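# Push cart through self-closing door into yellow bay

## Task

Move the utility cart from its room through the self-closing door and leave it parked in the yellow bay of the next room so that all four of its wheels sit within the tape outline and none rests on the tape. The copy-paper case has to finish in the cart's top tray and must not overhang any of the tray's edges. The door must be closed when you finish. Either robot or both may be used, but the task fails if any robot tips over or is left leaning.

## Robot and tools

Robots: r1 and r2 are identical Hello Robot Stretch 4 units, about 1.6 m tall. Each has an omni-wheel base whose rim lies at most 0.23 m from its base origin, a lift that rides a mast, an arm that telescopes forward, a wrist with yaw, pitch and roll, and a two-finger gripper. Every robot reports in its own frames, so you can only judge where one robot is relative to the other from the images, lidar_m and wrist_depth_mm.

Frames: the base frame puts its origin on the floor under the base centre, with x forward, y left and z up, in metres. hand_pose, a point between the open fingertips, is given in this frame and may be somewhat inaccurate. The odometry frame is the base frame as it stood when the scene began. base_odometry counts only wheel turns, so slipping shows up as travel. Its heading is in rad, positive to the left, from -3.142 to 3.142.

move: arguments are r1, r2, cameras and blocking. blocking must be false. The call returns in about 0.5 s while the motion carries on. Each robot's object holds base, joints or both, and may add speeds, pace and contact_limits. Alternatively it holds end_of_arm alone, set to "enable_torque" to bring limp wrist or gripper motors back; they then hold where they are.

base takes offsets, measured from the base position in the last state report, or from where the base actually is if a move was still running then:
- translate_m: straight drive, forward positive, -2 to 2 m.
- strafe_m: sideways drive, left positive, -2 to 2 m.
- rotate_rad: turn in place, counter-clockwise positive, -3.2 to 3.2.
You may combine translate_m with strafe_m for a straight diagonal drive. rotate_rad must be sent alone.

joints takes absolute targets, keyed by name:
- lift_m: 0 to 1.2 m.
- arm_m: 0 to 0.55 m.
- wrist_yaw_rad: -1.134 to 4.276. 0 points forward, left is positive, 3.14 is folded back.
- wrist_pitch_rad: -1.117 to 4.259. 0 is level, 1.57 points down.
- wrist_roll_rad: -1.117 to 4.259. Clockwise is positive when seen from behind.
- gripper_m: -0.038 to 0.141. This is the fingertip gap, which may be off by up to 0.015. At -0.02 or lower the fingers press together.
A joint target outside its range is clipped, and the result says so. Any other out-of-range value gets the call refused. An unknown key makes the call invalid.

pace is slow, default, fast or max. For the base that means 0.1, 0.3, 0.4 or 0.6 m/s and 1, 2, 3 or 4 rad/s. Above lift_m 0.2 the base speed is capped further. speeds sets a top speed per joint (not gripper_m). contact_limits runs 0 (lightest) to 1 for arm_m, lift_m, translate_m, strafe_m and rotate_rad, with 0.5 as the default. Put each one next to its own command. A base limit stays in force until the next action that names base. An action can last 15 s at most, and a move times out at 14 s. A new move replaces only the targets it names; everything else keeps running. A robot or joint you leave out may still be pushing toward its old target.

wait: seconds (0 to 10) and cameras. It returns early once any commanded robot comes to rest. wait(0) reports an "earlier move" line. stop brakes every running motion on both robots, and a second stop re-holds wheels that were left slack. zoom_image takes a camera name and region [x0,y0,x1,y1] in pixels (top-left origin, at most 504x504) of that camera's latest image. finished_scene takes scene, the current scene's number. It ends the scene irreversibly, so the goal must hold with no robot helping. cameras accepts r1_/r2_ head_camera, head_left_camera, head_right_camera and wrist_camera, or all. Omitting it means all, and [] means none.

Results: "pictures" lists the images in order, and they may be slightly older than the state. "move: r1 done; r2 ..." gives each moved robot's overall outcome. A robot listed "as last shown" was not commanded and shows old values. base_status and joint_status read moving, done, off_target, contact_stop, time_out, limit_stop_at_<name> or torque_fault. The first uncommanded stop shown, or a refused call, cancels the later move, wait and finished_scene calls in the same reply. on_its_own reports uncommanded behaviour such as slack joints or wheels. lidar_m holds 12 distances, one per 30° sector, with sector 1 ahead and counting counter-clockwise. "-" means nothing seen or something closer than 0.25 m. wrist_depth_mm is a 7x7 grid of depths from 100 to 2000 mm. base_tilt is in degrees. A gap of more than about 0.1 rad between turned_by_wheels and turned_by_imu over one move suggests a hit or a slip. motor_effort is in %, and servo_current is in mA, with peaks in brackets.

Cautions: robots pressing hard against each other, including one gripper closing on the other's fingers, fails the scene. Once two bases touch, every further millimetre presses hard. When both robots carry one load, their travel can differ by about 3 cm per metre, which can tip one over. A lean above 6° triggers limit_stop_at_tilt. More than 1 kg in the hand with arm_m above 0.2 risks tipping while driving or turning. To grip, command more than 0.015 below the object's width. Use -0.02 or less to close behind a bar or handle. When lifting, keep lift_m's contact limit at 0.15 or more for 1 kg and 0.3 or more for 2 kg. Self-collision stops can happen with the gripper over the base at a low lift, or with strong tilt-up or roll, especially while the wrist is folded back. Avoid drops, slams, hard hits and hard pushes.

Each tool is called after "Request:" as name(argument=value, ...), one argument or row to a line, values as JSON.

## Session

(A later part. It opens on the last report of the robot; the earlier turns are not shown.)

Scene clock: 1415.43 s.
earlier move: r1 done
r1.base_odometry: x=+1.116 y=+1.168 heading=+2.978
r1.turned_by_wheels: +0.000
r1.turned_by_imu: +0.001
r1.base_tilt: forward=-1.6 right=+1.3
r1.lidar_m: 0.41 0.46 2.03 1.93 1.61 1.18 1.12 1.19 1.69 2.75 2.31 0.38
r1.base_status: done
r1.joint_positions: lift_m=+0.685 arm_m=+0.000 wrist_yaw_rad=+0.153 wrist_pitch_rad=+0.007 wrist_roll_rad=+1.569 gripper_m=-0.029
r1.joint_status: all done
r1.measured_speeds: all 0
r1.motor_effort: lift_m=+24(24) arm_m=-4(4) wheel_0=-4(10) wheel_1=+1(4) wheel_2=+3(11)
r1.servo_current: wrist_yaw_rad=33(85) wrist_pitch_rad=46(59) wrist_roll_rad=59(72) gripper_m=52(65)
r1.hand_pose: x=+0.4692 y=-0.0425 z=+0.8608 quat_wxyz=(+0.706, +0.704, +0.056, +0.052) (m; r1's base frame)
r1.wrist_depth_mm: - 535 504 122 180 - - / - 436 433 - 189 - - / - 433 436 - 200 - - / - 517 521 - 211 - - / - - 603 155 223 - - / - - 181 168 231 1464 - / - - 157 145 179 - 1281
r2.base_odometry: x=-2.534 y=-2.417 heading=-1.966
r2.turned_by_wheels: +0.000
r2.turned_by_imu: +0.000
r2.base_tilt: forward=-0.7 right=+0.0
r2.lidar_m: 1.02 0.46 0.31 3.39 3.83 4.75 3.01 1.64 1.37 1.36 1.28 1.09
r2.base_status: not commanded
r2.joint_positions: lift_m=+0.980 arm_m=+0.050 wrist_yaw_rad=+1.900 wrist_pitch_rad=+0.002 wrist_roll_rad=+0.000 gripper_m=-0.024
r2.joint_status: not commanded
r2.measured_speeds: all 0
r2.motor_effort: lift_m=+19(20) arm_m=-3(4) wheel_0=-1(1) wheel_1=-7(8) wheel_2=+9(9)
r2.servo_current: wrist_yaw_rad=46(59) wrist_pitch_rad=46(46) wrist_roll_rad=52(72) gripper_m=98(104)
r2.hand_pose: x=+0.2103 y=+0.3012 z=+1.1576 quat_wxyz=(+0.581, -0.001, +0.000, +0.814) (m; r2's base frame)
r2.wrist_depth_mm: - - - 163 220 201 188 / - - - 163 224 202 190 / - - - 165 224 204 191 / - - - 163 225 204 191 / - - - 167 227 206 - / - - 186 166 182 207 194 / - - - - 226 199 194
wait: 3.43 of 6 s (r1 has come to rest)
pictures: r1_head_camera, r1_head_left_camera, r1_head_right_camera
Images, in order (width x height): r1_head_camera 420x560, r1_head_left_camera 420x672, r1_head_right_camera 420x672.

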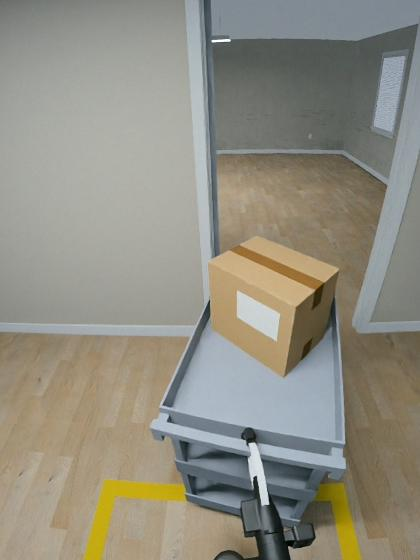

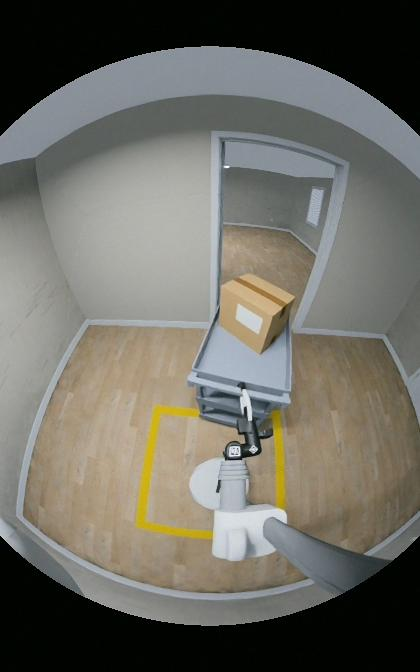

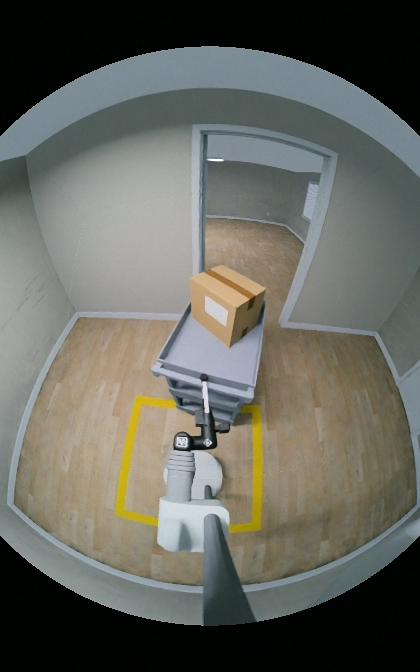

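Request:
move(
  r1={"base":{"translate_m":-0.3,"strafe_m":0.06},"joints":{"wrist_yaw_rad":0.05},"speeds":{"wrist_yaw_rad":0.05},"pace":"slow"},
  blocking=false,
  cameras=[],
)

Request:
wait(
  seconds=6,
  cameras=["r1_head_left_camera","r1_head_right_camera","r1_head_camera"],
)

Scene clock: 1424.17 s.
move: r1 moving
r1.base_odometry: x=+1.128 y=+1.164 heading=+2.977
r1.turned_by_wheels: +0.000
r1.turned_by_imu: +0.000
r1.base_tilt: forward=-1.6 right=+1.2
r1.lidar_m: 0.42 0.47 2.02 1.94 1.59 1.17 1.12 1.18 1.68 2.76 2.29 0.40
r1.base_status: translate_m moving; strafe_m moving
r1.joint_positions: lift_m=+0.685 arm_m=+0.000 wrist_yaw_rad=+0.135 wrist_pitch_rad=+0.007 wrist_roll_rad=+1.569 gripper_m=-0.029
r1.joint_status: wrist_yaw_rad moving
r1.measured_speeds: translate_m=-0.050 strafe_m=+0.011 rotate_rad=+0.001 lift_m=+0.000 arm_m=+0.000 wrist_yaw_rad=-0.016 wrist_pitch_rad=+0.000 wrist_roll_rad=+0.000
r1.motor_effort: lift_m=+24(24) arm_m=-4(4) wheel_0=-6(9) wheel_1=-4(4) wheel_2=+7(9)
r1.servo_current: wrist_yaw_rad=52(85) wrist_pitch_rad=46(52) wrist_roll_rad=46(59) gripper_m=52(59)
r1.hand_pose: x=+0.4684 y=-0.0479 z=+0.8608 quat_wxyz=(+0.706, +0.705, +0.050, +0.045) (m; r1's base frame)
r1.wrist_depth_mm: - 517 500 120 178 - - / - 430 430 - 187 - - / - 430 439 - 198 - - / - 517 521 - 211 - - / - - 621 154 223 - - / - - 181 168 231 1499 - / - - 163 144 178 - 1281
r2: as last shown
r2.lidar_m: 1.07 0.46 0.32 3.38 3.88 4.73 2.98 1.63 1.36 1.35 1.32 1.09
r2.motor_effort: lift_m=+19(20) arm_m=-4(4) wheel_0=-1(1) wheel_1=-7(8) wheel_2=+9(9)
r2.servo_current: wrist_yaw_rad=52(52) wrist_pitch_rad=39(46) wrist_roll_rad=39(52) gripper_m=91(98)
r2.wrist_depth_mm: - - - 163 219 202 188 / - - - 163 223 202 190 / - - - 165 224 205 191 / - - - 164 225 205 191 / - - - 168 228 206 - / - - 185 165 182 207 193 / - - - - 226 200 195
pictures: none
No camera images: "cameras" was empty.

Scene clock: 1428.00 s.
earlier move: r1 done
r1.base_odometry: x=+1.402 y=+1.060 heading=+2.977
r1.turned_by_wheels: +0.000
r1.turned_by_imu: +0.000
r1.base_tilt: forward=-1.6 right=+1.3
r1.lidar_m: 0.41 0.43 1.93 1.88 1.19 0.87 0.83 0.87 1.24 2.83 2.72 0.43
r1.base_status: done
r1.joint_positions: lift_m=+0.685 arm_m=+0.000 wrist_yaw_rad=+0.053 wrist_pitch_rad=+0.007 wrist_roll_rad=+1.569 gripper_m=-0.029
r1.joint_status: all done
r1.measured_speeds: all 0
r1.motor_effort: lift_m=+24(24) arm_m=-4(4) wheel_0=-5(9) wheel_1=-2(6) wheel_2=+1(10)
r1.servo_current: wrist_yaw_rad=46(117) wrist_pitch_rad=52(59) wrist_roll_rad=52(65) gripper_m=59(59)
r1.hand_pose: x=+0.4635 y=-0.0721 z=+0.8608 quat_wxyz=(+0.708, +0.706, +0.021, +0.016) (m; r1's base frame)
r1.wrist_depth_mm: - - - 149 205 1618 - / - - 564 152 211 - - / 1708 473 452 156 216 - - / 1708 469 477 160 222 - - / - 535 535 165 228 - - / - - 585 182 231 - - / - - 163 159 240 - -
r2.base_odometry: x=-2.534 y=-2.417 heading=-1.966
r2.turned_by_wheels: +0.000
r2.turned_by_imu: +0.001
r2.base_tilt: forward=-0.7 right=+0.0
r2.lidar_m: 1.03 0.44 0.31 3.39 3.83 4.75 3.01 1.65 1.36 1.37 1.29 1.09
r2.base_status: not commanded
r2.joint_positions: lift_m=+0.980 arm_m=+0.050 wrist_yaw_rad=+1.900 wrist_pitch_rad=+0.002 wrist_roll_rad=+0.000 gripper_m=-0.024
r2.joint_status: not commanded
r2.measured_speeds: all 0
r2.motor_effort: lift_m=+19(20) arm_m=-4(4) wheel_0=-1(1) wheel_1=-7(8) wheel_2=+9(9)
r2.servo_current: wrist_yaw_rad=52(59) wrist_pitch_rad=39(46) wrist_roll_rad=39(59) gripper_m=91(98)
r2.hand_pose: x=+0.2103 y=+0.3012 z=+1.1576 quat_wxyz=(+0.581, -0.001, +0.000, +0.814) (m; r2's base frame)
r2.wrist_depth_mm: - - - 163 219 202 189 / - - - 163 224 202 190 / - - - 165 224 204 191 / - - - 164 225 205 191 / - - - 167 227 206 - / - - 185 166 182 206 193 / - - - - 227 200 194
wait: 3.83 of 6 s (r1 has come to rest)
pictures: r1_head_camera, r1_head_left_camera, r1_head_right_camera
Images, in order (width x height): r1_head_camera 420x560, r1_head_left_camera 420x672, r1_head_right_camera 420x672.

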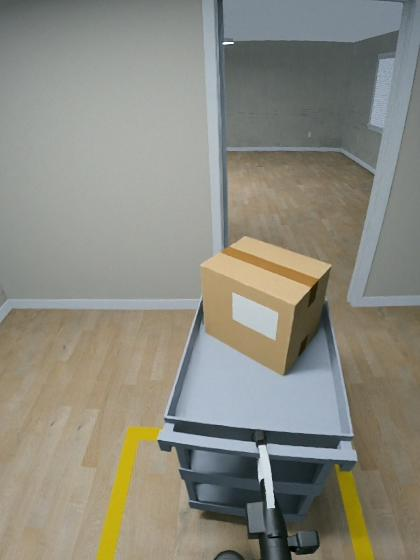

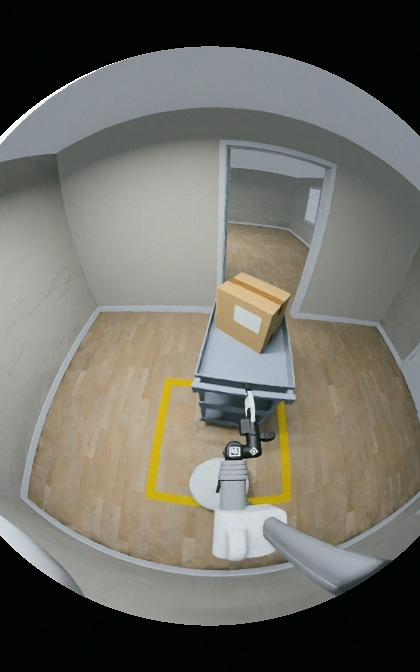

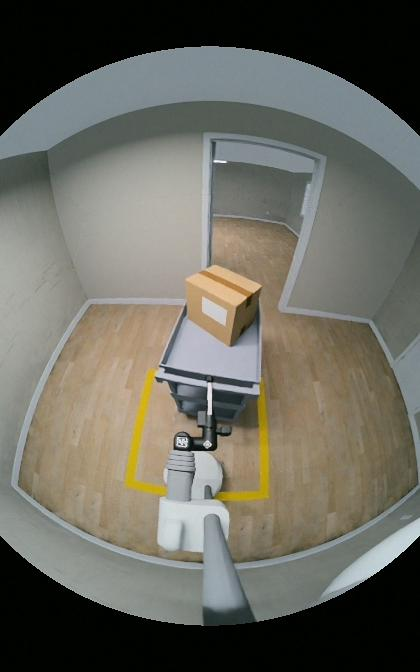

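Request:
move(
  r1={"base":{"translate_m":-0.25,"strafe_m":0.03},"joints":{"wrist_yaw_rad":0.0},"speeds":{"wrist_yaw_rad":0.05},"pace":"slow"},
  blocking=false,
  cameras=[],
)

Request:
wait(
  seconds=6,
  cameras=["r1_head_left_camera","r1_head_right_camera","r1_head_camera"],
)

Scene clock: 1443.23 s.
move: r1 moving
r1.base_odometry: x=+1.414 y=+1.057 heading=+2.977
r1.turned_by_wheels: +0.000
r1.turned_by_imu: -0.001
r1.base_tilt: forward=-1.6 right=+1.3
r1.lidar_m: 0.40 0.45 1.93 1.88 1.17 0.84 0.80 0.86 1.24 2.81 2.73 0.40
r1.base_status: translate_m moving; strafe_m moving
r1.joint_positions: lift_m=+0.685 arm_m=+0.000 wrist_yaw_rad=+0.034 wrist_pitch_rad=+0.007 wrist_roll_rad=+1.569 gripper_m=-0.029
r1.joint_status: wrist_yaw_rad moving
r1.measured_speeds: translate_m=-0.050 strafe_m=+0.006 rotate_rad=-0.003 lift_m=+0.000 arm_m=+0.000 wrist_yaw_rad=-0.035 wrist_pitch_rad=+0.000 wrist_roll_rad=+0.000
r1.motor_effort: lift_m=+24(24) arm_m=-3(4) wheel_0=-6(9) wheel_1=-4(5) wheel_2=+8(8)
r1.servo_current: wrist_yaw_rad=52(72) wrist_pitch_rad=52(59) wrist_roll_rad=46(52) gripper_m=52(65)
r1.hand_pose: x=+0.4621 y=-0.0774 z=+0.8608 quat_wxyz=(+0.708, +0.706, +0.015, +0.010) (m; r1's base frame)
r1.wrist_depth_mm: - - - 149 206 1576 - / - - 564 153 211 - - / 1708 477 459 156 217 - - / 1708 469 473 160 221 - - / - 535 535 165 229 - - / - - 585 182 231 - - / - - 163 159 241 - -
r2: as last shown
r2.turned_by_imu: +0.000
r2.lidar_m: 1.03 0.46 0.31 3.39 3.87 4.75 3.05 1.64 1.37 1.36 1.31 1.07
r2.motor_effort: lift_m=+19(20) arm_m=-4(4) wheel_0=-1(1) wheel_1=-8(8) wheel_2=+9(9)
r2.servo_current: wrist_yaw_rad=39(59) wrist_pitch_rad=39(46) wrist_roll_rad=52(59) gripper_m=91(98)
r2.wrist_depth_mm: - - - 163 218 202 188 / - - - 163 225 202 190 / - - - 165 224 204 191 / - - - 164 226 205 191 / - - - 167 228 206 - / - - 186 166 182 207 193 / - - - - 226 200 195
pictures: none
No camera images: "cameras" was empty.

Scene clock: 1446.53 s.
earlier move: r1 done
r1.base_odometry: x=+1.644 y=+0.990 heading=+2.977
r1.turned_by_wheels: +0.000
r1.turned_by_imu: +0.000
r1.base_tilt: forward=-1.6 right=+1.3
r1.lidar_m: 0.37 0.41 1.92 1.85 0.84 0.60 0.58 0.63 0.88 2.54 2.99 0.43
r1.base_status: done
r1.joint_positions: lift_m=+0.685 arm_m=+0.000 wrist_yaw_rad=+0.006 wrist_pitch_rad=+0.007 wrist_roll_rad=+1.569 gripper_m=-0.029
r1.joint_status: all done
r1.measured_speeds: all 0
r1.motor_effort: lift_m=+24(24) arm_m=-4(4) wheel_0=-4(9) wheel_1=-4(5) wheel_2=+3(10)
r1.servo_current: wrist_yaw_rad=72(98) wrist_pitch_rad=46(59) wrist_roll_rad=52(78) gripper_m=52(65)
r1.hand_pose: x=+0.4598 y=-0.0856 z=+0.8608 quat_wxyz=(+0.708, +0.706, +0.005, +0.000) (m; r1's base frame)
r1.wrist_depth_mm: 1921 - - 221 223 1618 1182 / 1863 - - 223 224 1537 - / 1863 - 521 167 227 - - / 1983 459 459 168 229 - - / - 504 496 169 231 - - / - 559 539 180 231 - - / - - 164 158 234 - -
r2.base_odometry: x=-2.534 y=-2.417 heading=-1.966
r2.turned_by_wheels: +0.000
r2.turned_by_imu: +0.000
r2.base_tilt: forward=-0.6 right=+0.0
r2.lidar_m: 1.02 0.44 0.31 3.40 3.86 4.74 3.01 1.61 1.37 1.37 1.31 1.10
r2.base_status: not commanded
r2.joint_positions: lift_m=+0.980 arm_m=+0.050 wrist_yaw_rad=+1.900 wrist_pitch_rad=+0.002 wrist_roll_rad=+0.000 gripper_m=-0.024
r2.joint_status: not commanded
r2.measured_speeds: all 0
r2.motor_effort: lift_m=+19(20) arm_m=-4(4) wheel_0=-1(1) wheel_1=-7(8) wheel_2=+9(9)
r2.servo_current: wrist_yaw_rad=46(59) wrist_pitch_rad=39(46) wrist_roll_rad=39(65) gripper_m=98(98)
r2.hand_pose: x=+0.2103 y=+0.3012 z=+1.1576 quat_wxyz=(+0.581, -0.001, +0.000, +0.814) (m; r2's base frame)
r2.wrist_depth_mm: - - - 162 219 202 189 / - - - 163 224 202 190 / - - - 165 224 204 190 / - - - 164 225 205 191 / - - - 167 229 206 - / - - 185 166 182 206 194 / - - - - 226 200 195
wait: 3.30 of 6 s (r1 has come to rest)
pictures: r1_head_camera, r1_head_left_camera, r1_head_right_camera
Images, in order (width x height): r1_head_camera 420x560, r1_head_left_camera 420x672, r1_head_right_camera 420x672.

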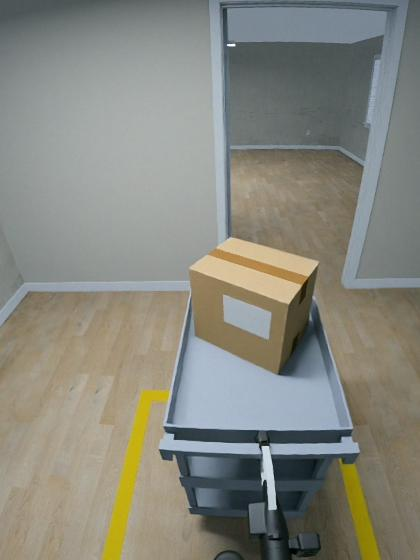

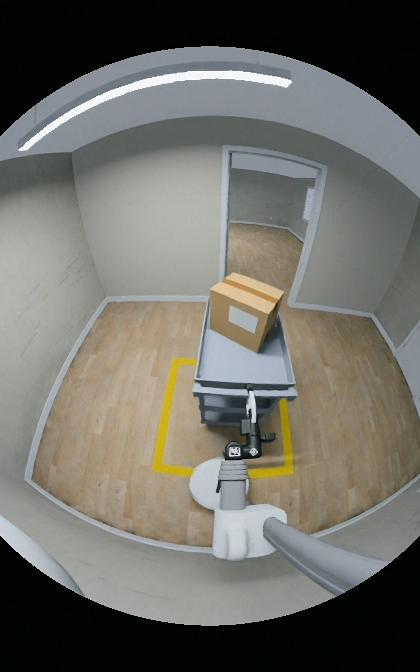

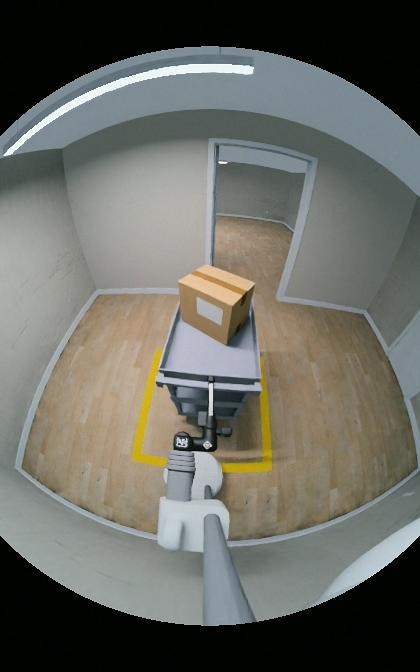

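Request:
move(
  r1={"base":{"translate_m":-0.12},"pace":"slow"},
  blocking=false,
  cameras=[],
)

Request:
wait(
  seconds=5,
  cameras=[],
)

Request:
move(
  r1={"joints":{"gripper_m":0.12}},
  blocking=false,
  cameras=[],
)

Request:
wait(
  seconds=3,
  cameras=["r1_head_left_camera","r1_head_right_camera","r1_head_camera","r1_wrist_camera"],
)

Scene clock: 1461.33 s.
move: r1 moving
r1.base_odometry: x=+1.656 y=+0.988 heading=+2.977
r1.turned_by_wheels: +0.000
r1.turned_by_imu: +0.000
r1.base_tilt: forward=-1.5 right=+1.2
r1.lidar_m: 0.41 0.42 1.93 1.85 0.80 0.60 0.57 0.61 0.89 2.48 2.96 0.43
r1.base_status: translate_m moving
r1.joint_positions: lift_m=+0.685 arm_m=+0.000 wrist_yaw_rad=+0.006 wrist_pitch_rad=+0.007 wrist_roll_rad=+1.569 gripper_m=-0.029
r1.joint_status: not commanded
r1.measured_speeds: translate_m=-0.050 strafe_m=+0.000 rotate_rad=-0.001 lift_m=+0.000 arm_m=+0.000 wrist_yaw_rad=+0.000 wrist_pitch_rad=+0.000 wrist_roll_rad=+0.000
r1.motor_effort: lift_m=+24(24) arm_m=-4(4) wheel_0=-5(6) wheel_1=-3(7) wheel_2=+9(10)
r1.servo_current: wrist_yaw_rad=65(65) wrist_pitch_rad=46(59) wrist_roll_rad=39(52) gripper_m=59(59)
r1.hand_pose: x=+0.4598 y=-0.0856 z=+0.8608 quat_wxyz=(+0.708, +0.706, +0.005, +0.000) (m; r1's base frame)
r1.wrist_depth_mm: 1921 - - 221 222 1618 1182 / 1921 - - 224 224 1618 - / 1863 - 530 166 229 - - / 1983 459 459 167 229 - - / - 500 500 229 231 - - / - 559 535 181 231 - - / - 141 177 158 235 - -
r2: as last shown
r2.base_tilt: forward=-0.7 right=+0.1
r2.lidar_m: 1.02 0.46 0.30 3.39 3.86 4.77 3.03 1.58 1.36 1.35 1.31 1.09
r2.motor_effort: lift_m=+19(20) arm_m=-3(4) wheel_0=-1(1) wheel_1=-7(8) wheel_2=+9(9)
r2.servo_current: wrist_yaw_rad=52(52) wrist_pitch_rad=39(39) wrist_roll_rad=52(59) gripper_m=91(98)
r2.wrist_depth_mm: - - - 162 218 202 188 / - - - 163 223 203 189 / - - - 165 224 204 190 / - - - 164 225 204 192 / - - - 167 226 206 - / - - 186 166 182 206 193 / - - - - 226 200 194
pictures: none
No camera images: "cameras" was empty.

Scene clock: 1463.30 s.
earlier move: r1 done
r1.base_odometry: x=+1.762 y=+0.970 heading=+2.977
r1.turned_by_wheels: +0.000
r1.turned_by_imu: +0.001
r1.base_tilt: forward=-1.6 right=+1.3
r1.lidar_m: 0.38 0.41 1.91 1.79 0.67 0.49 0.46 0.49 0.71 2.04 2.96 0.41
r1.base_status: done
r1.joint_positions: lift_m=+0.685 arm_m=+0.000 wrist_yaw_rad=+0.006 wrist_pitch_rad=+0.007 wrist_roll_rad=+1.569 gripper_m=-0.029
r1.joint_status: not commanded
r1.measured_speeds: all 0
r1.motor_effort: lift_m=+24(24) arm_m=-4(4) wheel_0=+0(7) wheel_1=-2(7) wheel_2=+5(10)
r1.servo_current: wrist_yaw_rad=59(65) wrist_pitch_rad=52(59) wrist_roll_rad=39(72) gripper_m=52(65)
r1.hand_pose: x=+0.4598 y=-0.0856 z=+0.8608 quat_wxyz=(+0.708, +0.706, +0.005, +0.000) (m; r1's base frame)
r1.wrist_depth_mm: - - - - 230 1618 1205 / - - - - 229 1708 - / - - 564 170 230 - - / - 466 466 170 232 - - / - 508 488 231 232 - - / - - 525 183 233 - - / - - 177 158 233 - -
r2.base_odometry: x=-2.534 y=-2.417 heading=-1.966
r2.turned_by_wheels: +0.000
r2.turned_by_imu: +0.000
r2.base_tilt: forward=-0.7 right=+0.1
r2.lidar_m: 1.04 0.42 0.31 3.39 3.85 4.74 3.04 1.63 1.37 1.35 1.30 1.08
r2.base_status: not commanded
r2.joint_positions: lift_m=+0.980 arm_m=+0.050 wrist_yaw_rad=+1.900 wrist_pitch_rad=+0.002 wrist_roll_rad=+0.000 gripper_m=-0.024
r2.joint_status: not commanded
r2.measured_speeds: all 0
r2.motor_effort: lift_m=+19(20) arm_m=-3(4) wheel_0=-1(1) wheel_1=-7(8) wheel_2=+9(9)
r2.servo_current: wrist_yaw_rad=46(59) wrist_pitch_rad=39(46) wrist_roll_rad=39(59) gripper_m=98(98)
r2.hand_pose: x=+0.2103 y=+0.3012 z=+1.1576 quat_wxyz=(+0.581, -0.001, +0.000, +0.814) (m; r2's base frame)
r2.wrist_depth_mm: - - - 163 217 202 188 / - - - 163 224 202 189 / - - - 165 225 205 191 / - - - 164 226 206 191 / - - - 167 228 206 - / - - 186 166 182 208 193 / - - - - 226 200 194
wait: 1.97 of 5 s (r1 has come to rest)
pictures: none
No camera images: "cameras" was empty.

Scene clock: 1463.80 s.
move: r1 moving
r1.base_odometry: x=+1.762 y=+0.970 heading=+2.977
r1.turned_by_wheels: +0.000
r1.turned_by_imu: +0.000
r1.base_tilt: forward=-1.6 right=+1.3
r1.lidar_m: 0.39 0.41 1.92 1.78 0.68 0.49 0.46 0.49 0.71 2.04 2.96 0.43
r1.base_status: not commanded
r1.joint_positions: lift_m=+0.685 arm_m=+0.000 wrist_yaw_rad=+0.006 wrist_pitch_rad=+0.007 wrist_roll_rad=+1.569 gripper_m=-0.004
r1.joint_status: gripper_m moving
r1.measured_speeds: all 0
r1.motor_effort: lift_m=+24(24) arm_m=-4(4) wheel_0=+1(1) wheel_1=-1(2) wheel_2=+3(5)
r1.servo_current: wrist_yaw_rad=65(65) wrist_pitch_rad=52(59) wrist_roll_rad=52(65) gripper_m=72(72)
r1.hand_pose: x=+0.4598 y=-0.0856 z=+0.8608 quat_wxyz=(+0.708, +0.706, +0.005, +0.000) (m; r1's base frame)
r1.wrist_depth_mm: - - - - 233 1537 1205 / - - - - 235 1708 - / - - 580 174 234 - - / - 469 466 174 234 - - / - 508 488 236 236 - - / - - 521 184 236 - - / - - 180 156 236 - -
r2: as last shown
r2.base_tilt: forward=-0.7 right=+0.0
r2.lidar_m: 1.02 0.44 0.33 3.38 3.84 4.77 3.01 1.63 1.34 1.35 1.30 1.09
r2.servo_current: wrist_yaw_rad=33(59) wrist_pitch_rad=46(46) wrist_roll_rad=46(59) gripper_m=91(98)
r2.wrist_depth_mm: - - - 163 220 202 189 / - - - 163 224 202 190 / - - - 165 224 204 191 / - - - 164 226 206 192 / - - - 167 228 206 - / - - 186 166 182 206 193 / - - - - 226 200 194
pictures: none
No camera images: "cameras" was empty.

Scene clock: 1465.53 s.
earlier move: r1 done
r1.base_odometry: x=+1.762 y=+0.970 heading=+2.977
r1.turned_by_wheels: +0.000
r1.turned_by_imu: +0.000
r1.base_tilt: forward=-1.6 right=+1.3
r1.lidar_m: 0.39 0.41 1.94 1.78 0.65 0.49 0.46 0.50 0.72 2.03 2.99 0.44
r1.base_status: not commanded
r1.joint_positions: lift_m=+0.685 arm_m=+0.000 wrist_yaw_rad=+0.006 wrist_pitch_rad=+0.007 wrist_roll_rad=+1.569 gripper_m=+0.120
r1.joint_status: all done
r1.measured_speeds: all 0
r1.motor_effort: lift_m=+24(24) arm_m=-4(4) wheel_0=+0(1) wheel_1=-1(2) wheel_2=+3(5)
r1.servo_current: wrist_yaw_rad=46(78) wrist_pitch_rad=46(59) wrist_roll_rad=39(72) gripper_m=46(117)
r1.hand_pose: x=+0.4598 y=-0.0856 z=+0.8608 quat_wxyz=(+0.708, +0.706, +0.005, +0.000) (m; r1's base frame)
r1.wrist_depth_mm: - - - 236 236 1661 1182 / - - - - 236 1708 - / - - 591 176 236 - - / - 480 469 177 240 - - / - 512 500 177 238 - - / - - 525 186 238 - - / - - 160 161 166 - -
r2.base_odometry: x=-2.534 y=-2.417 heading=-1.966
r2.turned_by_wheels: +0.000
r2.turned_by_imu: +0.000
r2.base_tilt: forward=-0.7 right=+0.0
r2.lidar_m: 1.00 0.44 0.32 3.39 3.84 4.75 3.00 1.63 1.37 1.37 1.30 1.07
r2.base_status: not commanded
r2.joint_positions: lift_m=+0.980 arm_m=+0.050 wrist_yaw_rad=+1.900 wrist_pitch_rad=+0.002 wrist_roll_rad=+0.000 gripper_m=-0.024
r2.joint_status: not commanded
r2.measured_speeds: all 0
r2.motor_effort: lift_m=+19(20) arm_m=-3(4) wheel_0=-1(1) wheel_1=-7(8) wheel_2=+9(9)
r2.servo_current: wrist_yaw_rad=52(59) wrist_pitch_rad=39(46) wrist_roll_rad=52(65) gripper_m=91(104)
r2.hand_pose: x=+0.2103 y=+0.3012 z=+1.1576 quat_wxyz=(+0.581, -0.001, +0.000, +0.814) (m; r2's base frame)
r2.wrist_depth_mm: - - - 163 219 202 189 / - - - 164 224 202 189 / - - - 165 224 204 191 / - - - 164 226 205 191 / - - - 167 228 207 - / - - 186 166 182 207 194 / - - - - 227 199 194
wait: 1.73 of 3 s (r1 has come to rest)
pictures: r1_head_camera, r1_head_left_camera, r1_head_right_camera, r1_wrist_camera
Images, in order (width x height): r1_head_camera 420x560, r1_head_left_camera 420x672, r1_head_right_camera 420x672, r1_wrist_camera 616x392.

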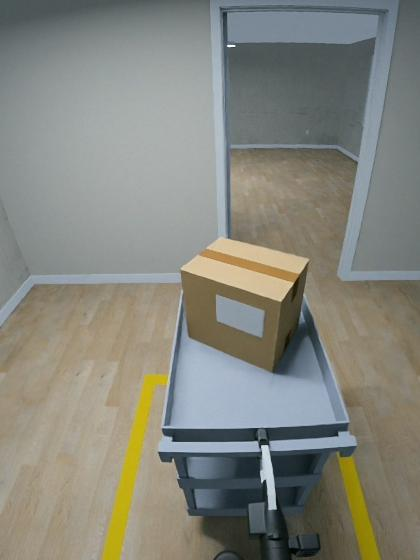

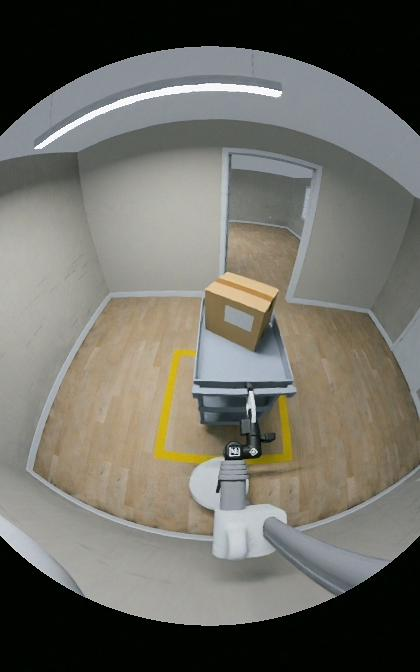

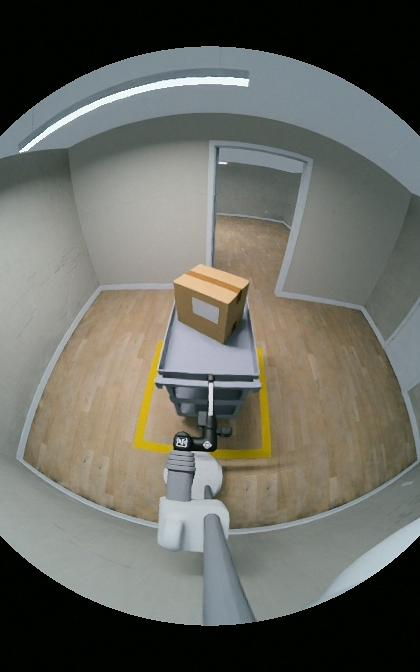

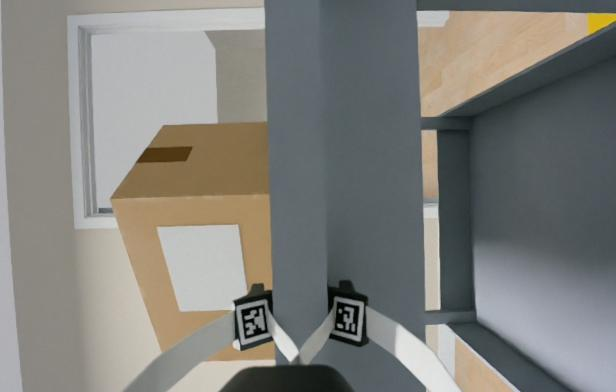

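Request:
move(
  r1={"base":{"translate_m":-0.12},"pace":"slow"},
  blocking=false,
  cameras=[],
)

Request:
wait(
  seconds=5,
  cameras=["r1_head_camera","r1_head_left_camera","r1_head_right_camera","r1_wrist_camera","r2_head_camera"],
)

Scene clock: 1497.83 s.
move: r1 moving
r1.base_odometry: x=+1.774 y=+0.968 heading=+2.977
r1.turned_by_wheels: +0.000
r1.turned_by_imu: -0.001
r1.base_tilt: forward=-1.6 right=+1.3
r1.lidar_m: 0.40 0.42 1.93 1.71 0.64 0.48 0.44 0.44 0.69 1.93 2.96 0.44
r1.base_status: translate_m moving
r1.joint_positions: lift_m=+0.685 arm_m=+0.000 wrist_yaw_rad=+0.002 wrist_pitch_rad=+0.003 wrist_roll_rad=+1.569 gripper_m=+0.120
r1.joint_status: not commanded
r1.measured_speeds: translate_m=-0.049 strafe_m=-0.001 rotate_rad=+0.000 lift_m=+0.000 arm_m=+0.000 wrist_yaw_rad=+0.000 wrist_pitch_rad=+0.000 wrist_roll_rad=+0.000
r1.motor_effort: lift_m=+21(24) arm_m=-4(4) wheel_0=-5(5) wheel_1=-5(6) wheel_2=+6(7)
r1.servo_current: wrist_yaw_rad=52(72) wrist_pitch_rad=52(59) wrist_roll_rad=46(52) gripper_m=39(46)
r1.hand_pose: x=+0.4595 y=-0.0867 z=+0.8623 quat_wxyz=(+0.708, +0.706, +0.002, +0.000) (m; r1's base frame)
r1.wrist_depth_mm: - - - 253 253 272 1078 / - - - 253 254 1708 - / - - 661 252 252 - - / - - 496 252 252 - - / - - 496 250 251 - - / - 530 544 191 213 - - / - - 615 144 250 1808 -
r2: as last shown
r2.lidar_m: 1.04 0.45 0.32 3.38 3.87 4.76 3.03 1.60 1.36 1.35 1.31 1.09
r2.servo_current: wrist_yaw_rad=39(52) wrist_pitch_rad=39(39) wrist_roll_rad=46(52) gripper_m=91(98)
r2.wrist_depth_mm: - - - 163 219 202 188 / - - - 163 223 202 190 / - - - 165 224 204 191 / - - - 164 226 205 191 / - - - 167 228 207 - / - - 186 166 182 206 194 / - - - - 227 200 193
pictures: none
No camera images: "cameras" was empty.

Scene clock: 1499.80 s.
earlier move: r1 done
r1.base_odometry: x=+1.880 y=+0.950 heading=+2.977
r1.turned_by_wheels: +0.000
r1.turned_by_imu: +0.000
r1.base_tilt: forward=-1.6 right=+1.3
r1.lidar_m: 0.51 0.55 1.93 1.36 0.51 0.34 0.33 0.36 0.52 1.54 2.97 0.55
r1.base_status: done
r1.joint_positions: lift_m=+0.685 arm_m=+0.000 wrist_yaw_rad=+0.002 wrist_pitch_rad=+0.003 wrist_roll_rad=+1.569 gripper_m=+0.120
r1.joint_status: not commanded
r1.measured_speeds: all 0
r1.motor_effort: lift_m=+21(24) arm_m=-3(4) wheel_0=-4(6) wheel_1=-3(6) wheel_2=+2(7)
r1.servo_current: wrist_yaw_rad=39(72) wrist_pitch_rad=39(59) wrist_roll_rad=59(78) gripper_m=39(46)
r1.hand_pose: x=+0.4595 y=-0.0867 z=+0.8623 quat_wxyz=(+0.708, +0.706, +0.002, +0.000) (m; r1's base frame)
r1.wrist_depth_mm: - - - 297 - 1430 1060 / - - - - - 1708 - / - - 768 676 - - - / - - 597 585 - - - / - - 615 597 355 - - / - - 661 297 195 196 - / - - - 144 - - -
r2.base_odometry: x=-2.534 y=-2.417 heading=-1.966
r2.turned_by_wheels: +0.000
r2.turned_by_imu: +0.000
r2.base_tilt: forward=-0.7 right=+0.0
r2.lidar_m: 1.03 0.47 0.32 3.39 3.83 4.75 3.05 1.64 1.37 1.36 1.31 1.09
r2.base_status: not commanded
r2.joint_positions: lift_m=+0.980 arm_m=+0.050 wrist_yaw_rad=+1.900 wrist_pitch_rad=+0.002 wrist_roll_rad=+0.000 gripper_m=-0.024
r2.joint_status: not commanded
r2.measured_speeds: all 0
r2.motor_effort: lift_m=+20(20) arm_m=-4(4) wheel_0=-1(1) wheel_1=-7(8) wheel_2=+9(9)
r2.servo_current: wrist_yaw_rad=52(59) wrist_pitch_rad=33(46) wrist_roll_rad=46(59) gripper_m=91(98)
r2.hand_pose: x=+0.2103 y=+0.3012 z=+1.1576 quat_wxyz=(+0.581, -0.001, +0.000, +0.814) (m; r2's base frame)
r2.wrist_depth_mm: - - - 163 219 202 189 / - - - 163 223 203 189 / - - - 165 224 205 191 / - - - 164 225 205 191 / - - - 167 228 206 - / - - 186 166 182 207 193 / - - - - 226 200 194
wait: 1.97 of 5 s (r1 has come to rest)
pictures: r1_head_camera, r1_head_left_camera, r1_head_right_camera, r1_wrist_camera, r2_head_camera
Images, in order (width x height): r1_head_camera 420x560, r1_head_left_camera 420x672, r1_head_right_camera 420x672, r1_wrist_camera 616x392, r2_head_camera 420x560.

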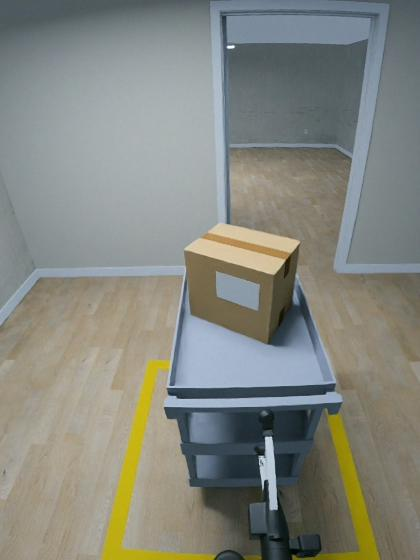

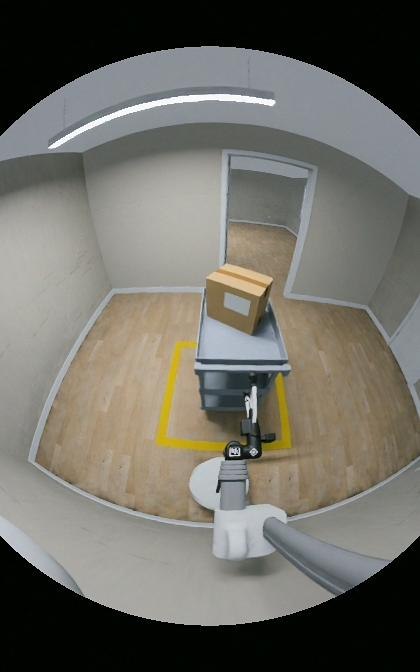

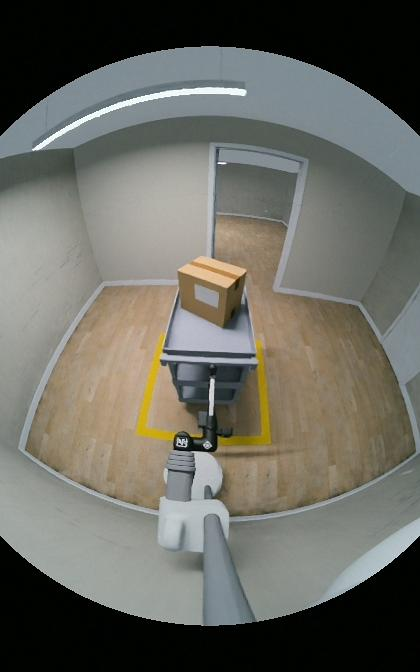

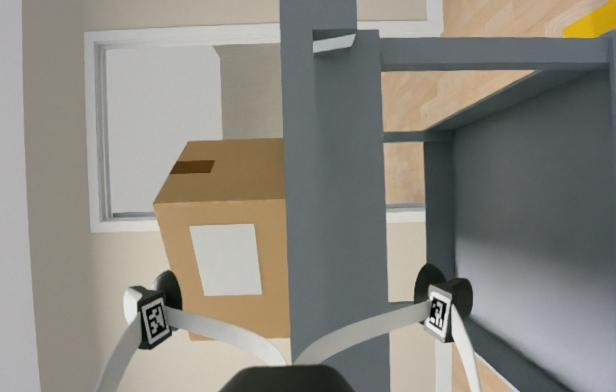

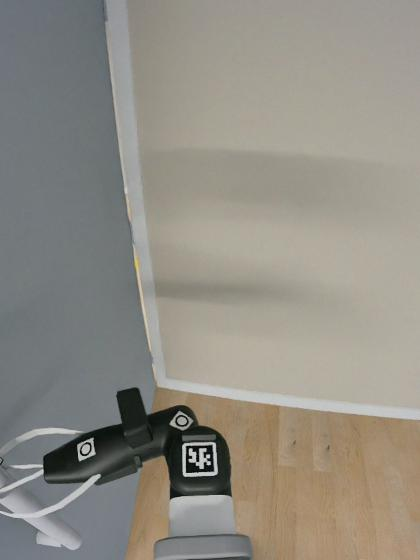

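Request:
move(
  r1={"base":{"strafe_m":-1.0}},
  blocking=false,
  cameras=[],
)

Request:
wait(
  seconds=8,
  cameras=[],
)

Request:
move(
  r1={"base":{"translate_m":0.75}},
  blocking=false,
  cameras=[],
)

Request:
wait(
  seconds=8,
  cameras=[],
)

Request:
move(
  r1={"base":{"rotate_rad":1.5}},
  blocking=false,
  cameras=[],
)

Request:
wait(
  seconds=8,
  cameras=["r1_head_camera","r1_head_left_camera"],
)

Scene clock: 1512.33 s.
move: r1 moving
r1.base_odometry: x=+1.886 y=+0.986 heading=+2.977
r1.turned_by_wheels: +0.000
r1.turned_by_imu: +0.000
r1.base_tilt: forward=-1.6 right=+1.3
r1.lidar_m: 0.51 0.54 1.97 1.34 0.49 0.36 0.35 0.37 0.54 1.56 2.90 0.54
r1.base_status: strafe_m moving
r1.joint_positions: lift_m=+0.685 arm_m=+0.000 wrist_yaw_rad=+0.002 wrist_pitch_rad=+0.003 wrist_roll_rad=+1.569 gripper_m=+0.120
r1.joint_status: not commanded
r1.measured_speeds: translate_m=+0.000 strafe_m=-0.140 rotate_rad=+0.002 lift_m=+0.000 arm_m=+0.000 wrist_yaw_rad=+0.000 wrist_pitch_rad=+0.000 wrist_roll_rad=+0.000
r1.motor_effort: lift_m=+21(21) arm_m=-4(4) wheel_0=+9(10) wheel_1=-8(10) wheel_2=+0(1)
r1.servo_current: wrist_yaw_rad=46(85) wrist_pitch_rad=46(52) wrist_roll_rad=46(52) gripper_m=39(46)
r1.hand_pose: x=+0.4595 y=-0.0867 z=+0.8623 quat_wxyz=(+0.708, +0.706, +0.002, +0.000) (m; r1's base frame)
r1.wrist_depth_mm: - - - - - 1708 1205 / - - - 304 364 370 370 / - - - 732 - - - / - - 640 574 - - - / - - 603 591 359 - - / - - 640 297 194 196 - / - - - 144 - - -
r2: as last shown
r2.base_tilt: forward=-0.6 right=+0.1
r2.lidar_m: 1.03 0.43 0.34 3.39 3.87 4.74 3.03 1.64 1.37 1.37 1.30 1.09
r2.motor_effort: lift_m=+20(20) arm_m=-4(4) wheel_0=+0(1) wheel_1=-7(8) wheel_2=+9(9)
r2.servo_current: wrist_yaw_rad=52(59) wrist_pitch_rad=33(39) wrist_roll_rad=52(52) gripper_m=91(98)
r2.wrist_depth_mm: - - - 163 219 202 189 / - - - 164 224 202 190 / - - - 165 224 204 190 / - - - 163 227 205 192 / - - - 167 228 206 - / - - 186 166 183 206 193 / - - - - 226 200 194
pictures: none
No camera images: "cameras" was empty.

Scene clock: 1516.50 s.
earlier move: r1 done
r1.base_odometry: x=+2.044 y=+1.937 heading=+2.977
r1.turned_by_wheels: +0.000
r1.turned_by_imu: -0.005
r1.base_tilt: forward=-1.6 right=+1.3
r1.lidar_m: 2.40 0.99 0.86 1.42 0.53 0.36 0.35 0.38 0.55 1.59 1.92 2.50
r1.base_status: done
r1.joint_positions: lift_m=+0.685 arm_m=+0.000 wrist_yaw_rad=+0.002 wrist_pitch_rad=+0.003 wrist_roll_rad=+1.569 gripper_m=+0.120
r1.joint_status: not commanded
r1.measured_speeds: all 0
r1.motor_effort: lift_m=+21(21) arm_m=-3(4) wheel_0=+1(11) wheel_1=+0(12) wheel_2=+0(2)
r1.servo_current: wrist_yaw_rad=52(85) wrist_pitch_rad=46(52) wrist_roll_rad=33(72) gripper_m=46(52)
r1.hand_pose: x=+0.4595 y=-0.0867 z=+0.8623 quat_wxyz=(+0.708, +0.706, +0.002, +0.000) (m; r1's base frame)
r1.wrist_depth_mm: - - - - - 1708 1182 / - - - - - 1708 1229 / - - - - - 1756 1229 / - - - - - 1756 1255 / - - - - - 1808 1255 / - - - - - 214 1255 / - - - 145 - 1983 1255
r2.base_odometry: x=-2.534 y=-2.417 heading=-1.966
r2.turned_by_wheels: +0.000
r2.turned_by_imu: +0.001
r2.base_tilt: forward=-0.7 right=+0.0
r2.lidar_m: 1.05 0.46 0.31 3.40 3.85 4.74 2.98 1.62 1.36 1.36 1.30 1.09
r2.base_status: not commanded
r2.joint_positions: lift_m=+0.980 arm_m=+0.050 wrist_yaw_rad=+1.900 wrist_pitch_rad=+0.002 wrist_roll_rad=+0.000 gripper_m=-0.024
r2.joint_status: not commanded
r2.measured_speeds: all 0
r2.motor_effort: lift_m=+19(20) arm_m=-4(4) wheel_0=-1(1) wheel_1=-7(8) wheel_2=+8(9)
r2.servo_current: wrist_yaw_rad=46(65) wrist_pitch_rad=46(46) wrist_roll_rad=52(65) gripper_m=98(98)
r2.hand_pose: x=+0.2103 y=+0.3012 z=+1.1576 quat_wxyz=(+0.581, -0.001, +0.000, +0.814) (m; r2's base frame)
r2.wrist_depth_mm: - - - 162 218 202 188 / - - - 163 223 202 190 / - - - 165 225 205 191 / - - - 164 226 206 191 / - - - 167 228 206 - / - - 186 166 182 206 194 / - - - - 226 199 195
wait: 4.17 of 8 s (r1 has come to rest)
pictures: none
No camera images: "cameras" was empty.

Scene clock: 1517.00 s.
move: r1 moving
r1.base_odometry: x=+2.014 y=+1.942 heading=+2.977
r1.turned_by_wheels: +0.000
r1.turned_by_imu: +0.000
r1.base_tilt: forward=-1.6 right=+1.3
r1.lidar_m: 2.38 0.99 0.84 1.52 0.55 0.41 0.39 0.43 0.63 1.71 1.94 2.48
r1.base_status: translate_m moving
r1.joint_positions: lift_m=+0.685 arm_m=+0.000 wrist_yaw_rad=+0.002 wrist_pitch_rad=+0.003 wrist_roll_rad=+1.569 gripper_m=+0.120
r1.joint_status: not commanded
r1.measured_speeds: translate_m=+0.121 strafe_m=+0.001 rotate_rad=-0.001 lift_m=+0.000 arm_m=+0.000 wrist_yaw_rad=+0.000 wrist_pitch_rad=+0.000 wrist_roll_rad=+0.000
r1.motor_effort: lift_m=+21(21) arm_m=-3(4) wheel_0=+7(8) wheel_1=+7(7) wheel_2=-8(9)
r1.servo_current: wrist_yaw_rad=52(72) wrist_pitch_rad=39(52) wrist_roll_rad=33(65) gripper_m=46(46)
r1.hand_pose: x=+0.4595 y=-0.0867 z=+0.8623 quat_wxyz=(+0.708, +0.706, +0.002, +0.000) (m; r1's base frame)
r1.wrist_depth_mm: - - - - - 1708 1205 / - - - - - 1756 1229 / - - - - - 1756 1255 / - - - - - 1756 1281 / - - - - - 1863 1229 / - - - - - 214 1229 / - - - 145 - 1921 1255
r2: as last shown
r2.turned_by_imu: +0.000
r2.base_tilt: forward=-0.6 right=+0.0
r2.lidar_m: 1.04 0.43 0.32 3.39 3.84 4.76 3.03 1.59 1.36 1.36 1.30 1.09
r2.motor_effort: lift_m=+19(20) arm_m=-4(4) wheel_0=-1(1) wheel_1=-7(8) wheel_2=+9(9)
r2.servo_current: wrist_yaw_rad=39(59) wrist_pitch_rad=39(46) wrist_roll_rad=52(52) gripper_m=98(98)
r2.wrist_depth_mm: - - - 163 220 202 189 / - - - 163 224 202 190 / - - - 165 226 204 191 / - - - 163 226 204 191 / - - - 167 228 206 - / - - 185 166 182 207 194 / - - - - 226 200 195
pictures: none
No camera images: "cameras" was empty.

Scene clock: 1520.50 s.
earlier move: r1 done
r1.base_odometry: x=+1.305 y=+2.059 heading=+2.977
r1.turned_by_wheels: +0.000
r1.turned_by_imu: +0.000
r1.base_tilt: forward=-1.6 right=+1.3
r1.lidar_m: 1.64 1.96 0.71 0.67 0.72 1.15 1.09 1.16 1.63 1.83 1.93 1.74
r1.base_status: done
r1.joint_positions: lift_m=+0.685 arm_m=+0.000 wrist_yaw_rad=+0.002 wrist_pitch_rad=+0.003 wrist_roll_rad=+1.569 gripper_m=+0.120
r1.joint_status: not commanded
r1.measured_speeds: all 0
r1.motor_effort: lift_m=+21(21) arm_m=-4(4) wheel_0=+1(9) wheel_1=+1(8) wheel_2=+0(10)
r1.servo_current: wrist_yaw_rad=52(72) wrist_pitch_rad=46(52) wrist_roll_rad=46(72) gripper_m=39(52)
r1.hand_pose: x=+0.4595 y=-0.0867 z=+0.8623 quat_wxyz=(+0.708, +0.706, +0.002, +0.000) (m; r1's base frame)
r1.wrist_depth_mm: - - - - - 1397 1205 / - - - - - 1430 1205 / - - - - - 1430 1229 / - - - - - 1430 1255 / - - - - - 1708 1255 / - - - - - 214 1255 / - - - 145 - 1921 1255
r2.base_odometry: x=-2.534 y=-2.417 heading=-1.966
r2.turned_by_wheels: +0.000
r2.turned_by_imu: +0.000
r2.base_tilt: forward=-0.7 right=+0.0
r2.lidar_m: 1.03 0.45 0.33 3.38 3.88 4.72 3.00 1.65 1.36 1.36 1.28 1.08
r2.base_status: not commanded
r2.joint_positions: lift_m=+0.980 arm_m=+0.050 wrist_yaw_rad=+1.900 wrist_pitch_rad=+0.002 wrist_roll_rad=+0.000 gripper_m=-0.024
r2.joint_status: not commanded
r2.measured_speeds: all 0
r2.motor_effort: lift_m=+19(20) arm_m=-3(4) wheel_0=-1(1) wheel_1=-7(8) wheel_2=+8(9)
r2.servo_current: wrist_yaw_rad=52(59) wrist_pitch_rad=39(46) wrist_roll_rad=39(59) gripper_m=91(98)
r2.hand_pose: x=+0.2103 y=+0.3012 z=+1.1576 quat_wxyz=(+0.581, -0.001, +0.000, +0.814) (m; r2's base frame)
r2.wrist_depth_mm: - - - 163 218 202 189 / - - - 164 224 203 189 / - - - 165 225 204 191 / - - - 164 226 204 191 / - - - 167 227 206 - / - - 186 166 183 206 193 / - - - - 227 200 195
wait: 3.50 of 8 s (r1 has come to rest)
pictures: none
No camera images: "cameras" was empty.

Scene clock: 1521.00 s.
move: r1 moving
r1.base_odometry: x=+1.305 y=+2.059 heading=-3.055
r1.turned_by_wheels: +0.252
r1.turned_by_imu: +0.252
r1.base_tilt: forward=-1.6 right=+1.3
r1.lidar_m: 2.00 0.79 0.68 0.69 1.30 1.11 1.11 1.31 1.84 1.84 1.95 1.65
r1.base_status: rotate_rad moving
r1.joint_positions: lift_m=+0.685 arm_m=+0.000 wrist_yaw_rad=+0.002 wrist_pitch_rad=+0.003 wrist_roll_rad=+1.569 gripper_m=+0.120
r1.joint_status: not commanded
r1.measured_speeds: translate_m=+0.000 strafe_m=+0.001 rotate_rad=+0.970 lift_m=+0.000 arm_m=+0.000 wrist_yaw_rad=+0.000 wrist_pitch_rad=+0.000 wrist_roll_rad=+0.000
r1.motor_effort: lift_m=+21(21) arm_m=-3(4) wheel_0=-7(9) wheel_1=-6(8) wheel_2=-6(7)
r1.servo_current: wrist_yaw_rad=39(59) wrist_pitch_rad=39(52) wrist_roll_rad=52(65) gripper_m=39(46)
r1.hand_pose: x=+0.4595 y=-0.0868 z=+0.8623 quat_wxyz=(+0.708, +0.706, +0.002, +0.000) (m; r1's base frame)
r1.wrist_depth_mm: - - - - - - 1229 / - - - - - 1366 1182 / - - - - - 1756 1229 / - - - - - 1756 1229 / - - - - - 1808 1281 / - - - - - 213 1229 / 1618 139 - 145 - - 1229
r2: as last shown
r2.base_tilt: forward=-0.6 right=+0.1
r2.lidar_m: 1.05 0.47 0.31 3.39 3.85 4.76 3.03 1.64 1.36 1.37 1.30 1.09
r2.motor_effort: lift_m=+20(20) arm_m=-4(4) wheel_0=-1(1) wheel_1=-7(8) wheel_2=+9(9)
r2.servo_current: wrist_yaw_rad=46(59) wrist_pitch_rad=39(46) wrist_roll_rad=46(52) gripper_m=98(98)
r2.wrist_depth_mm: - - - 162 219 201 188 / - - - 163 223 202 190 / - - - 165 225 204 190 / - - - 164 226 205 191 / - - - 167 229 206 - / - - 186 166 182 206 193 / - - - - 226 200 194
pictures: none
No camera images: "cameras" was empty.

Scene clock: 1522.53 s.
earlier move: r1 done
r1.base_odometry: x=+1.305 y=+2.060 heading=-1.807
r1.turned_by_wheels: +1.248
r1.turned_by_imu: +1.255
r1.base_tilt: forward=-1.6 right=+1.3
r1.lidar_m: 0.66 0.69 1.20 1.10 1.14 1.51 1.84 1.89 1.79 1.65 1.92 0.73
r1.base_status: done
r1.joint_positions: lift_m=+0.685 arm_m=+0.000 wrist_yaw_rad=+0.002 wrist_pitch_rad=+0.003 wrist_roll_rad=+1.569 gripper_m=+0.120
r1.joint_status: not commanded
r1.measured_speeds: all 0
r1.motor_effort: lift_m=+21(21) arm_m=-4(4) wheel_0=-4(9) wheel_1=+0(9) wheel_2=-1(8)
r1.servo_current: wrist_yaw_rad=39(72) wrist_pitch_rad=46(52) wrist_roll_rad=52(65) gripper_m=39(52)
r1.hand_pose: x=+0.4595 y=-0.0868 z=+0.8623 quat_wxyz=(+0.708, +0.706, +0.002, +0.000) (m; r1's base frame)
r1.wrist_depth_mm: - - - - - - - / - - - 732 - - - / - - 554 525 - - - / - - 554 544 - - - / - - 597 591 - - - / - - 621 - 211 197 - / - - - 145 - - -
r2.base_odometry: x=-2.534 y=-2.417 heading=-1.966
r2.turned_by_wheels: +0.000
r2.turned_by_imu: +0.000
r2.base_tilt: forward=-0.7 right=+0.0
r2.lidar_m: 1.03 0.44 0.31 3.38 3.87 4.75 3.00 1.63 1.36 1.35 1.28 1.09
r2.base_status: not commanded
r2.joint_positions: lift_m=+0.980 arm_m=+0.050 wrist_yaw_rad=+1.900 wrist_pitch_rad=+0.002 wrist_roll_rad=+0.000 gripper_m=-0.024
r2.joint_status: not commanded
r2.measured_speeds: all 0
r2.motor_effort: lift_m=+19(20) arm_m=-3(4) wheel_0=-1(1) wheel_1=-7(8) wheel_2=+9(9)
r2.servo_current: wrist_yaw_rad=39(59) wrist_pitch_rad=39(46) wrist_roll_rad=52(59) gripper_m=98(98)
r2.hand_pose: x=+0.2103 y=+0.3012 z=+1.1576 quat_wxyz=(+0.581, -0.001, +0.000, +0.814) (m; r2's base frame)
r2.wrist_depth_mm: - - - 163 219 202 189 / - - - 163 224 202 190 / - - - 165 224 204 191 / - - - 164 225 204 191 / - - - 167 228 206 - / - - 186 166 182 207 194 / - - - - 227 200 194
wait: 1.53 of 8 s (r1 has come to rest)
pictures: r1_head_camera, r1_head_left_camera
Images, in order (width x height): r1_head_camera 420x560, r1_head_left_camera 420x672.

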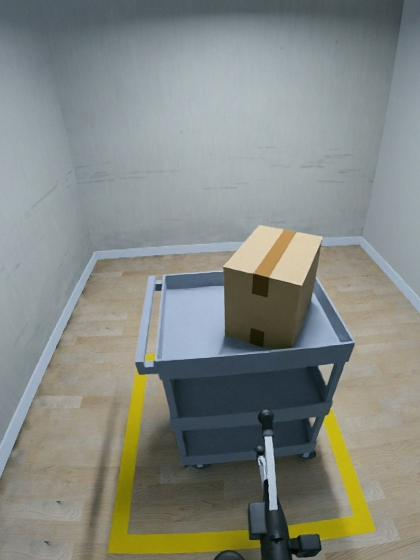

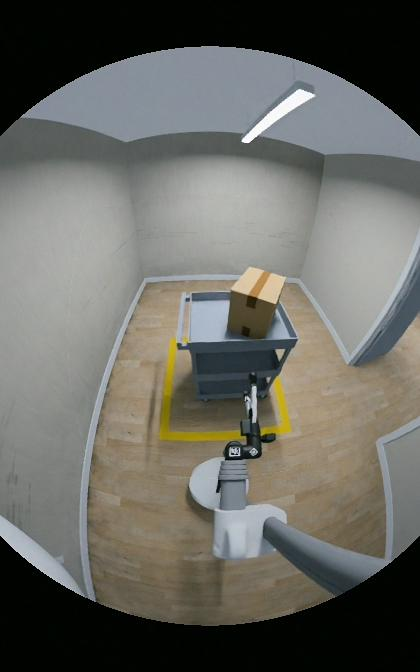

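Request:
zoom_image(
  camera="r1_head_camera",
  region=[100, 260, 400, 560],
)

Scaled by 1.680 from the camera's 420x560 image, which has a finer 600x800 frame.

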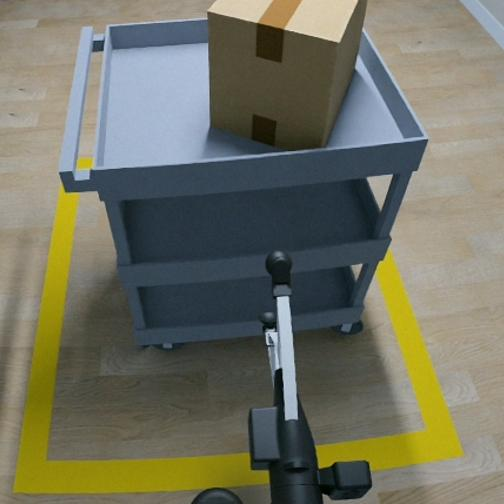

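Request:
wait(
  seconds=0.1,
  cameras=["r2_head_camera","r2_head_left_camera","r2_head_right_camera","r2_wrist_camera"],
)

Scene clock: 1540.77 s.
r1.base_odometry: x=+1.305 y=+2.060 heading=-1.807
r1.turned_by_wheels: +0.000
r1.turned_by_imu: +0.000
r1.base_tilt: forward=-1.6 right=+1.3
r1.lidar_m: 0.66 0.71 1.18 1.09 1.13 1.49 1.83 1.91 1.80 1.66 1.92 0.72
r1.base_status: done
r1.joint_positions: lift_m=+0.685 arm_m=+0.000 wrist_yaw_rad=+0.002 wrist_pitch_rad=+0.003 wrist_roll_rad=+1.569 gripper_m=+0.120
r1.joint_status: not commanded
r1.measured_speeds: all 0
r1.motor_effort: lift_m=+21(21) arm_m=-3(4) wheel_0=-3(9) wheel_1=+0(9) wheel_2=-1(8)
r1.servo_current: wrist_yaw_rad=65(72) wrist_pitch_rad=39(52) wrist_roll_rad=46(65) gripper_m=46(52)
r1.hand_pose: x=+0.4595 y=-0.0868 z=+0.8623 quat_wxyz=(+0.708, +0.706, +0.002, +0.000) (m; r1's base frame)
r1.wrist_depth_mm: - - - - - - - / - - - 723 - - - / - - 554 525 - - - / - - 549 544 - - - / - - 597 585 - - - / - - 627 - 211 196 - / - - - 145 - - -
r2.base_odometry: x=-2.534 y=-2.417 heading=-1.966
r2.turned_by_wheels: +0.000
r2.turned_by_imu: +0.000
r2.base_tilt: forward=-0.6 right=+0.0
r2.lidar_m: 1.03 0.45 0.31 3.39 3.82 4.76 3.01 1.62 1.36 1.37 1.31 1.07
r2.base_status: not commanded
r2.joint_positions: lift_m=+0.980 arm_m=+0.050 wrist_yaw_rad=+1.900 wrist_pitch_rad=+0.002 wrist_roll_rad=+0.000 gripper_m=-0.024
r2.joint_status: not commanded
r2.measured_speeds: all 0
r2.motor_effort: lift_m=+20(20) arm_m=-3(4) wheel_0=-1(1) wheel_1=-7(8) wheel_2=+9(9)
r2.servo_current: wrist_yaw_rad=46(59) wrist_pitch_rad=39(46) wrist_roll_rad=46(59) gripper_m=91(98)
r2.hand_pose: x=+0.2103 y=+0.3012 z=+1.1576 quat_wxyz=(+0.581, -0.001, +0.000, +0.814) (m; r2's base frame)
r2.wrist_depth_mm: - - - 162 219 201 188 / - - - 163 224 202 190 / - - - 165 225 204 190 / - - - 164 226 205 191 / - - - 167 227 206 - / - - 186 166 182 206 193 / - - - - 226 200 195
wait: 0.10 s; at rest from the start
pictures: r2_head_camera, r2_head_left_camera, r2_head_right_camera, r2_wrist_camera
Images, in order (width x height): r2_head_camera 420x560, r2_head_left_camera 420x672, r2_head_right_camera 420x672, r2_wrist_camera 616x392.

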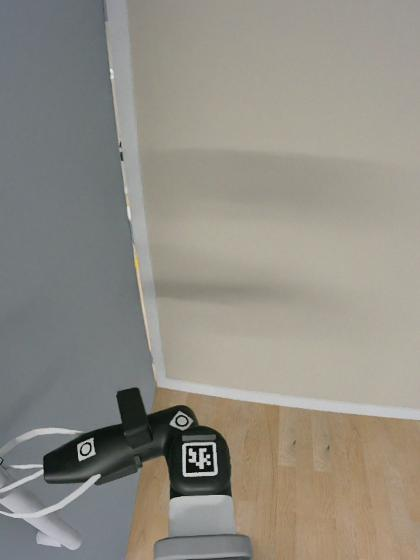

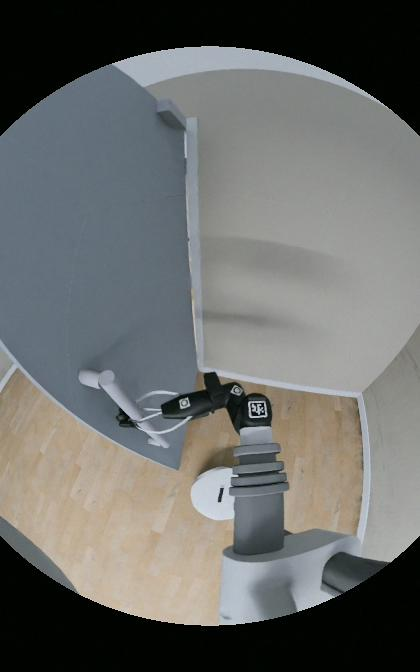

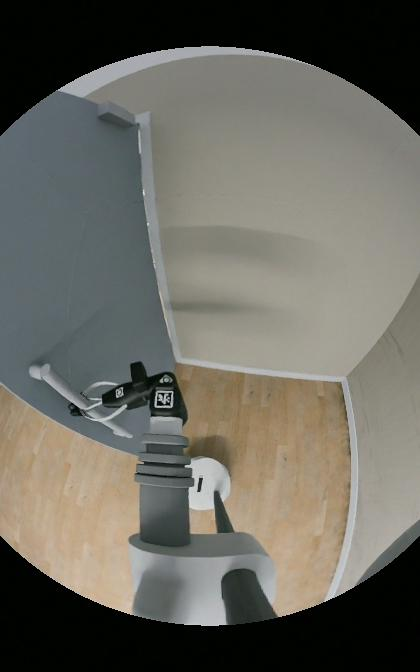

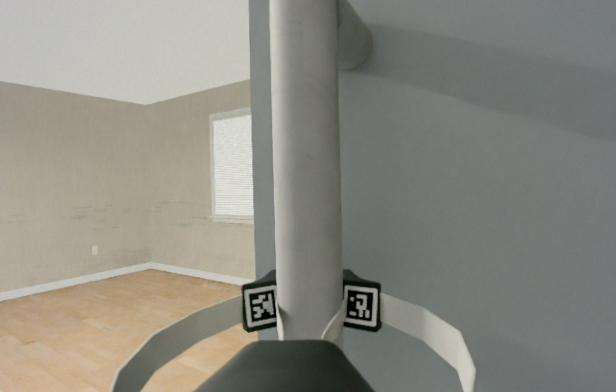

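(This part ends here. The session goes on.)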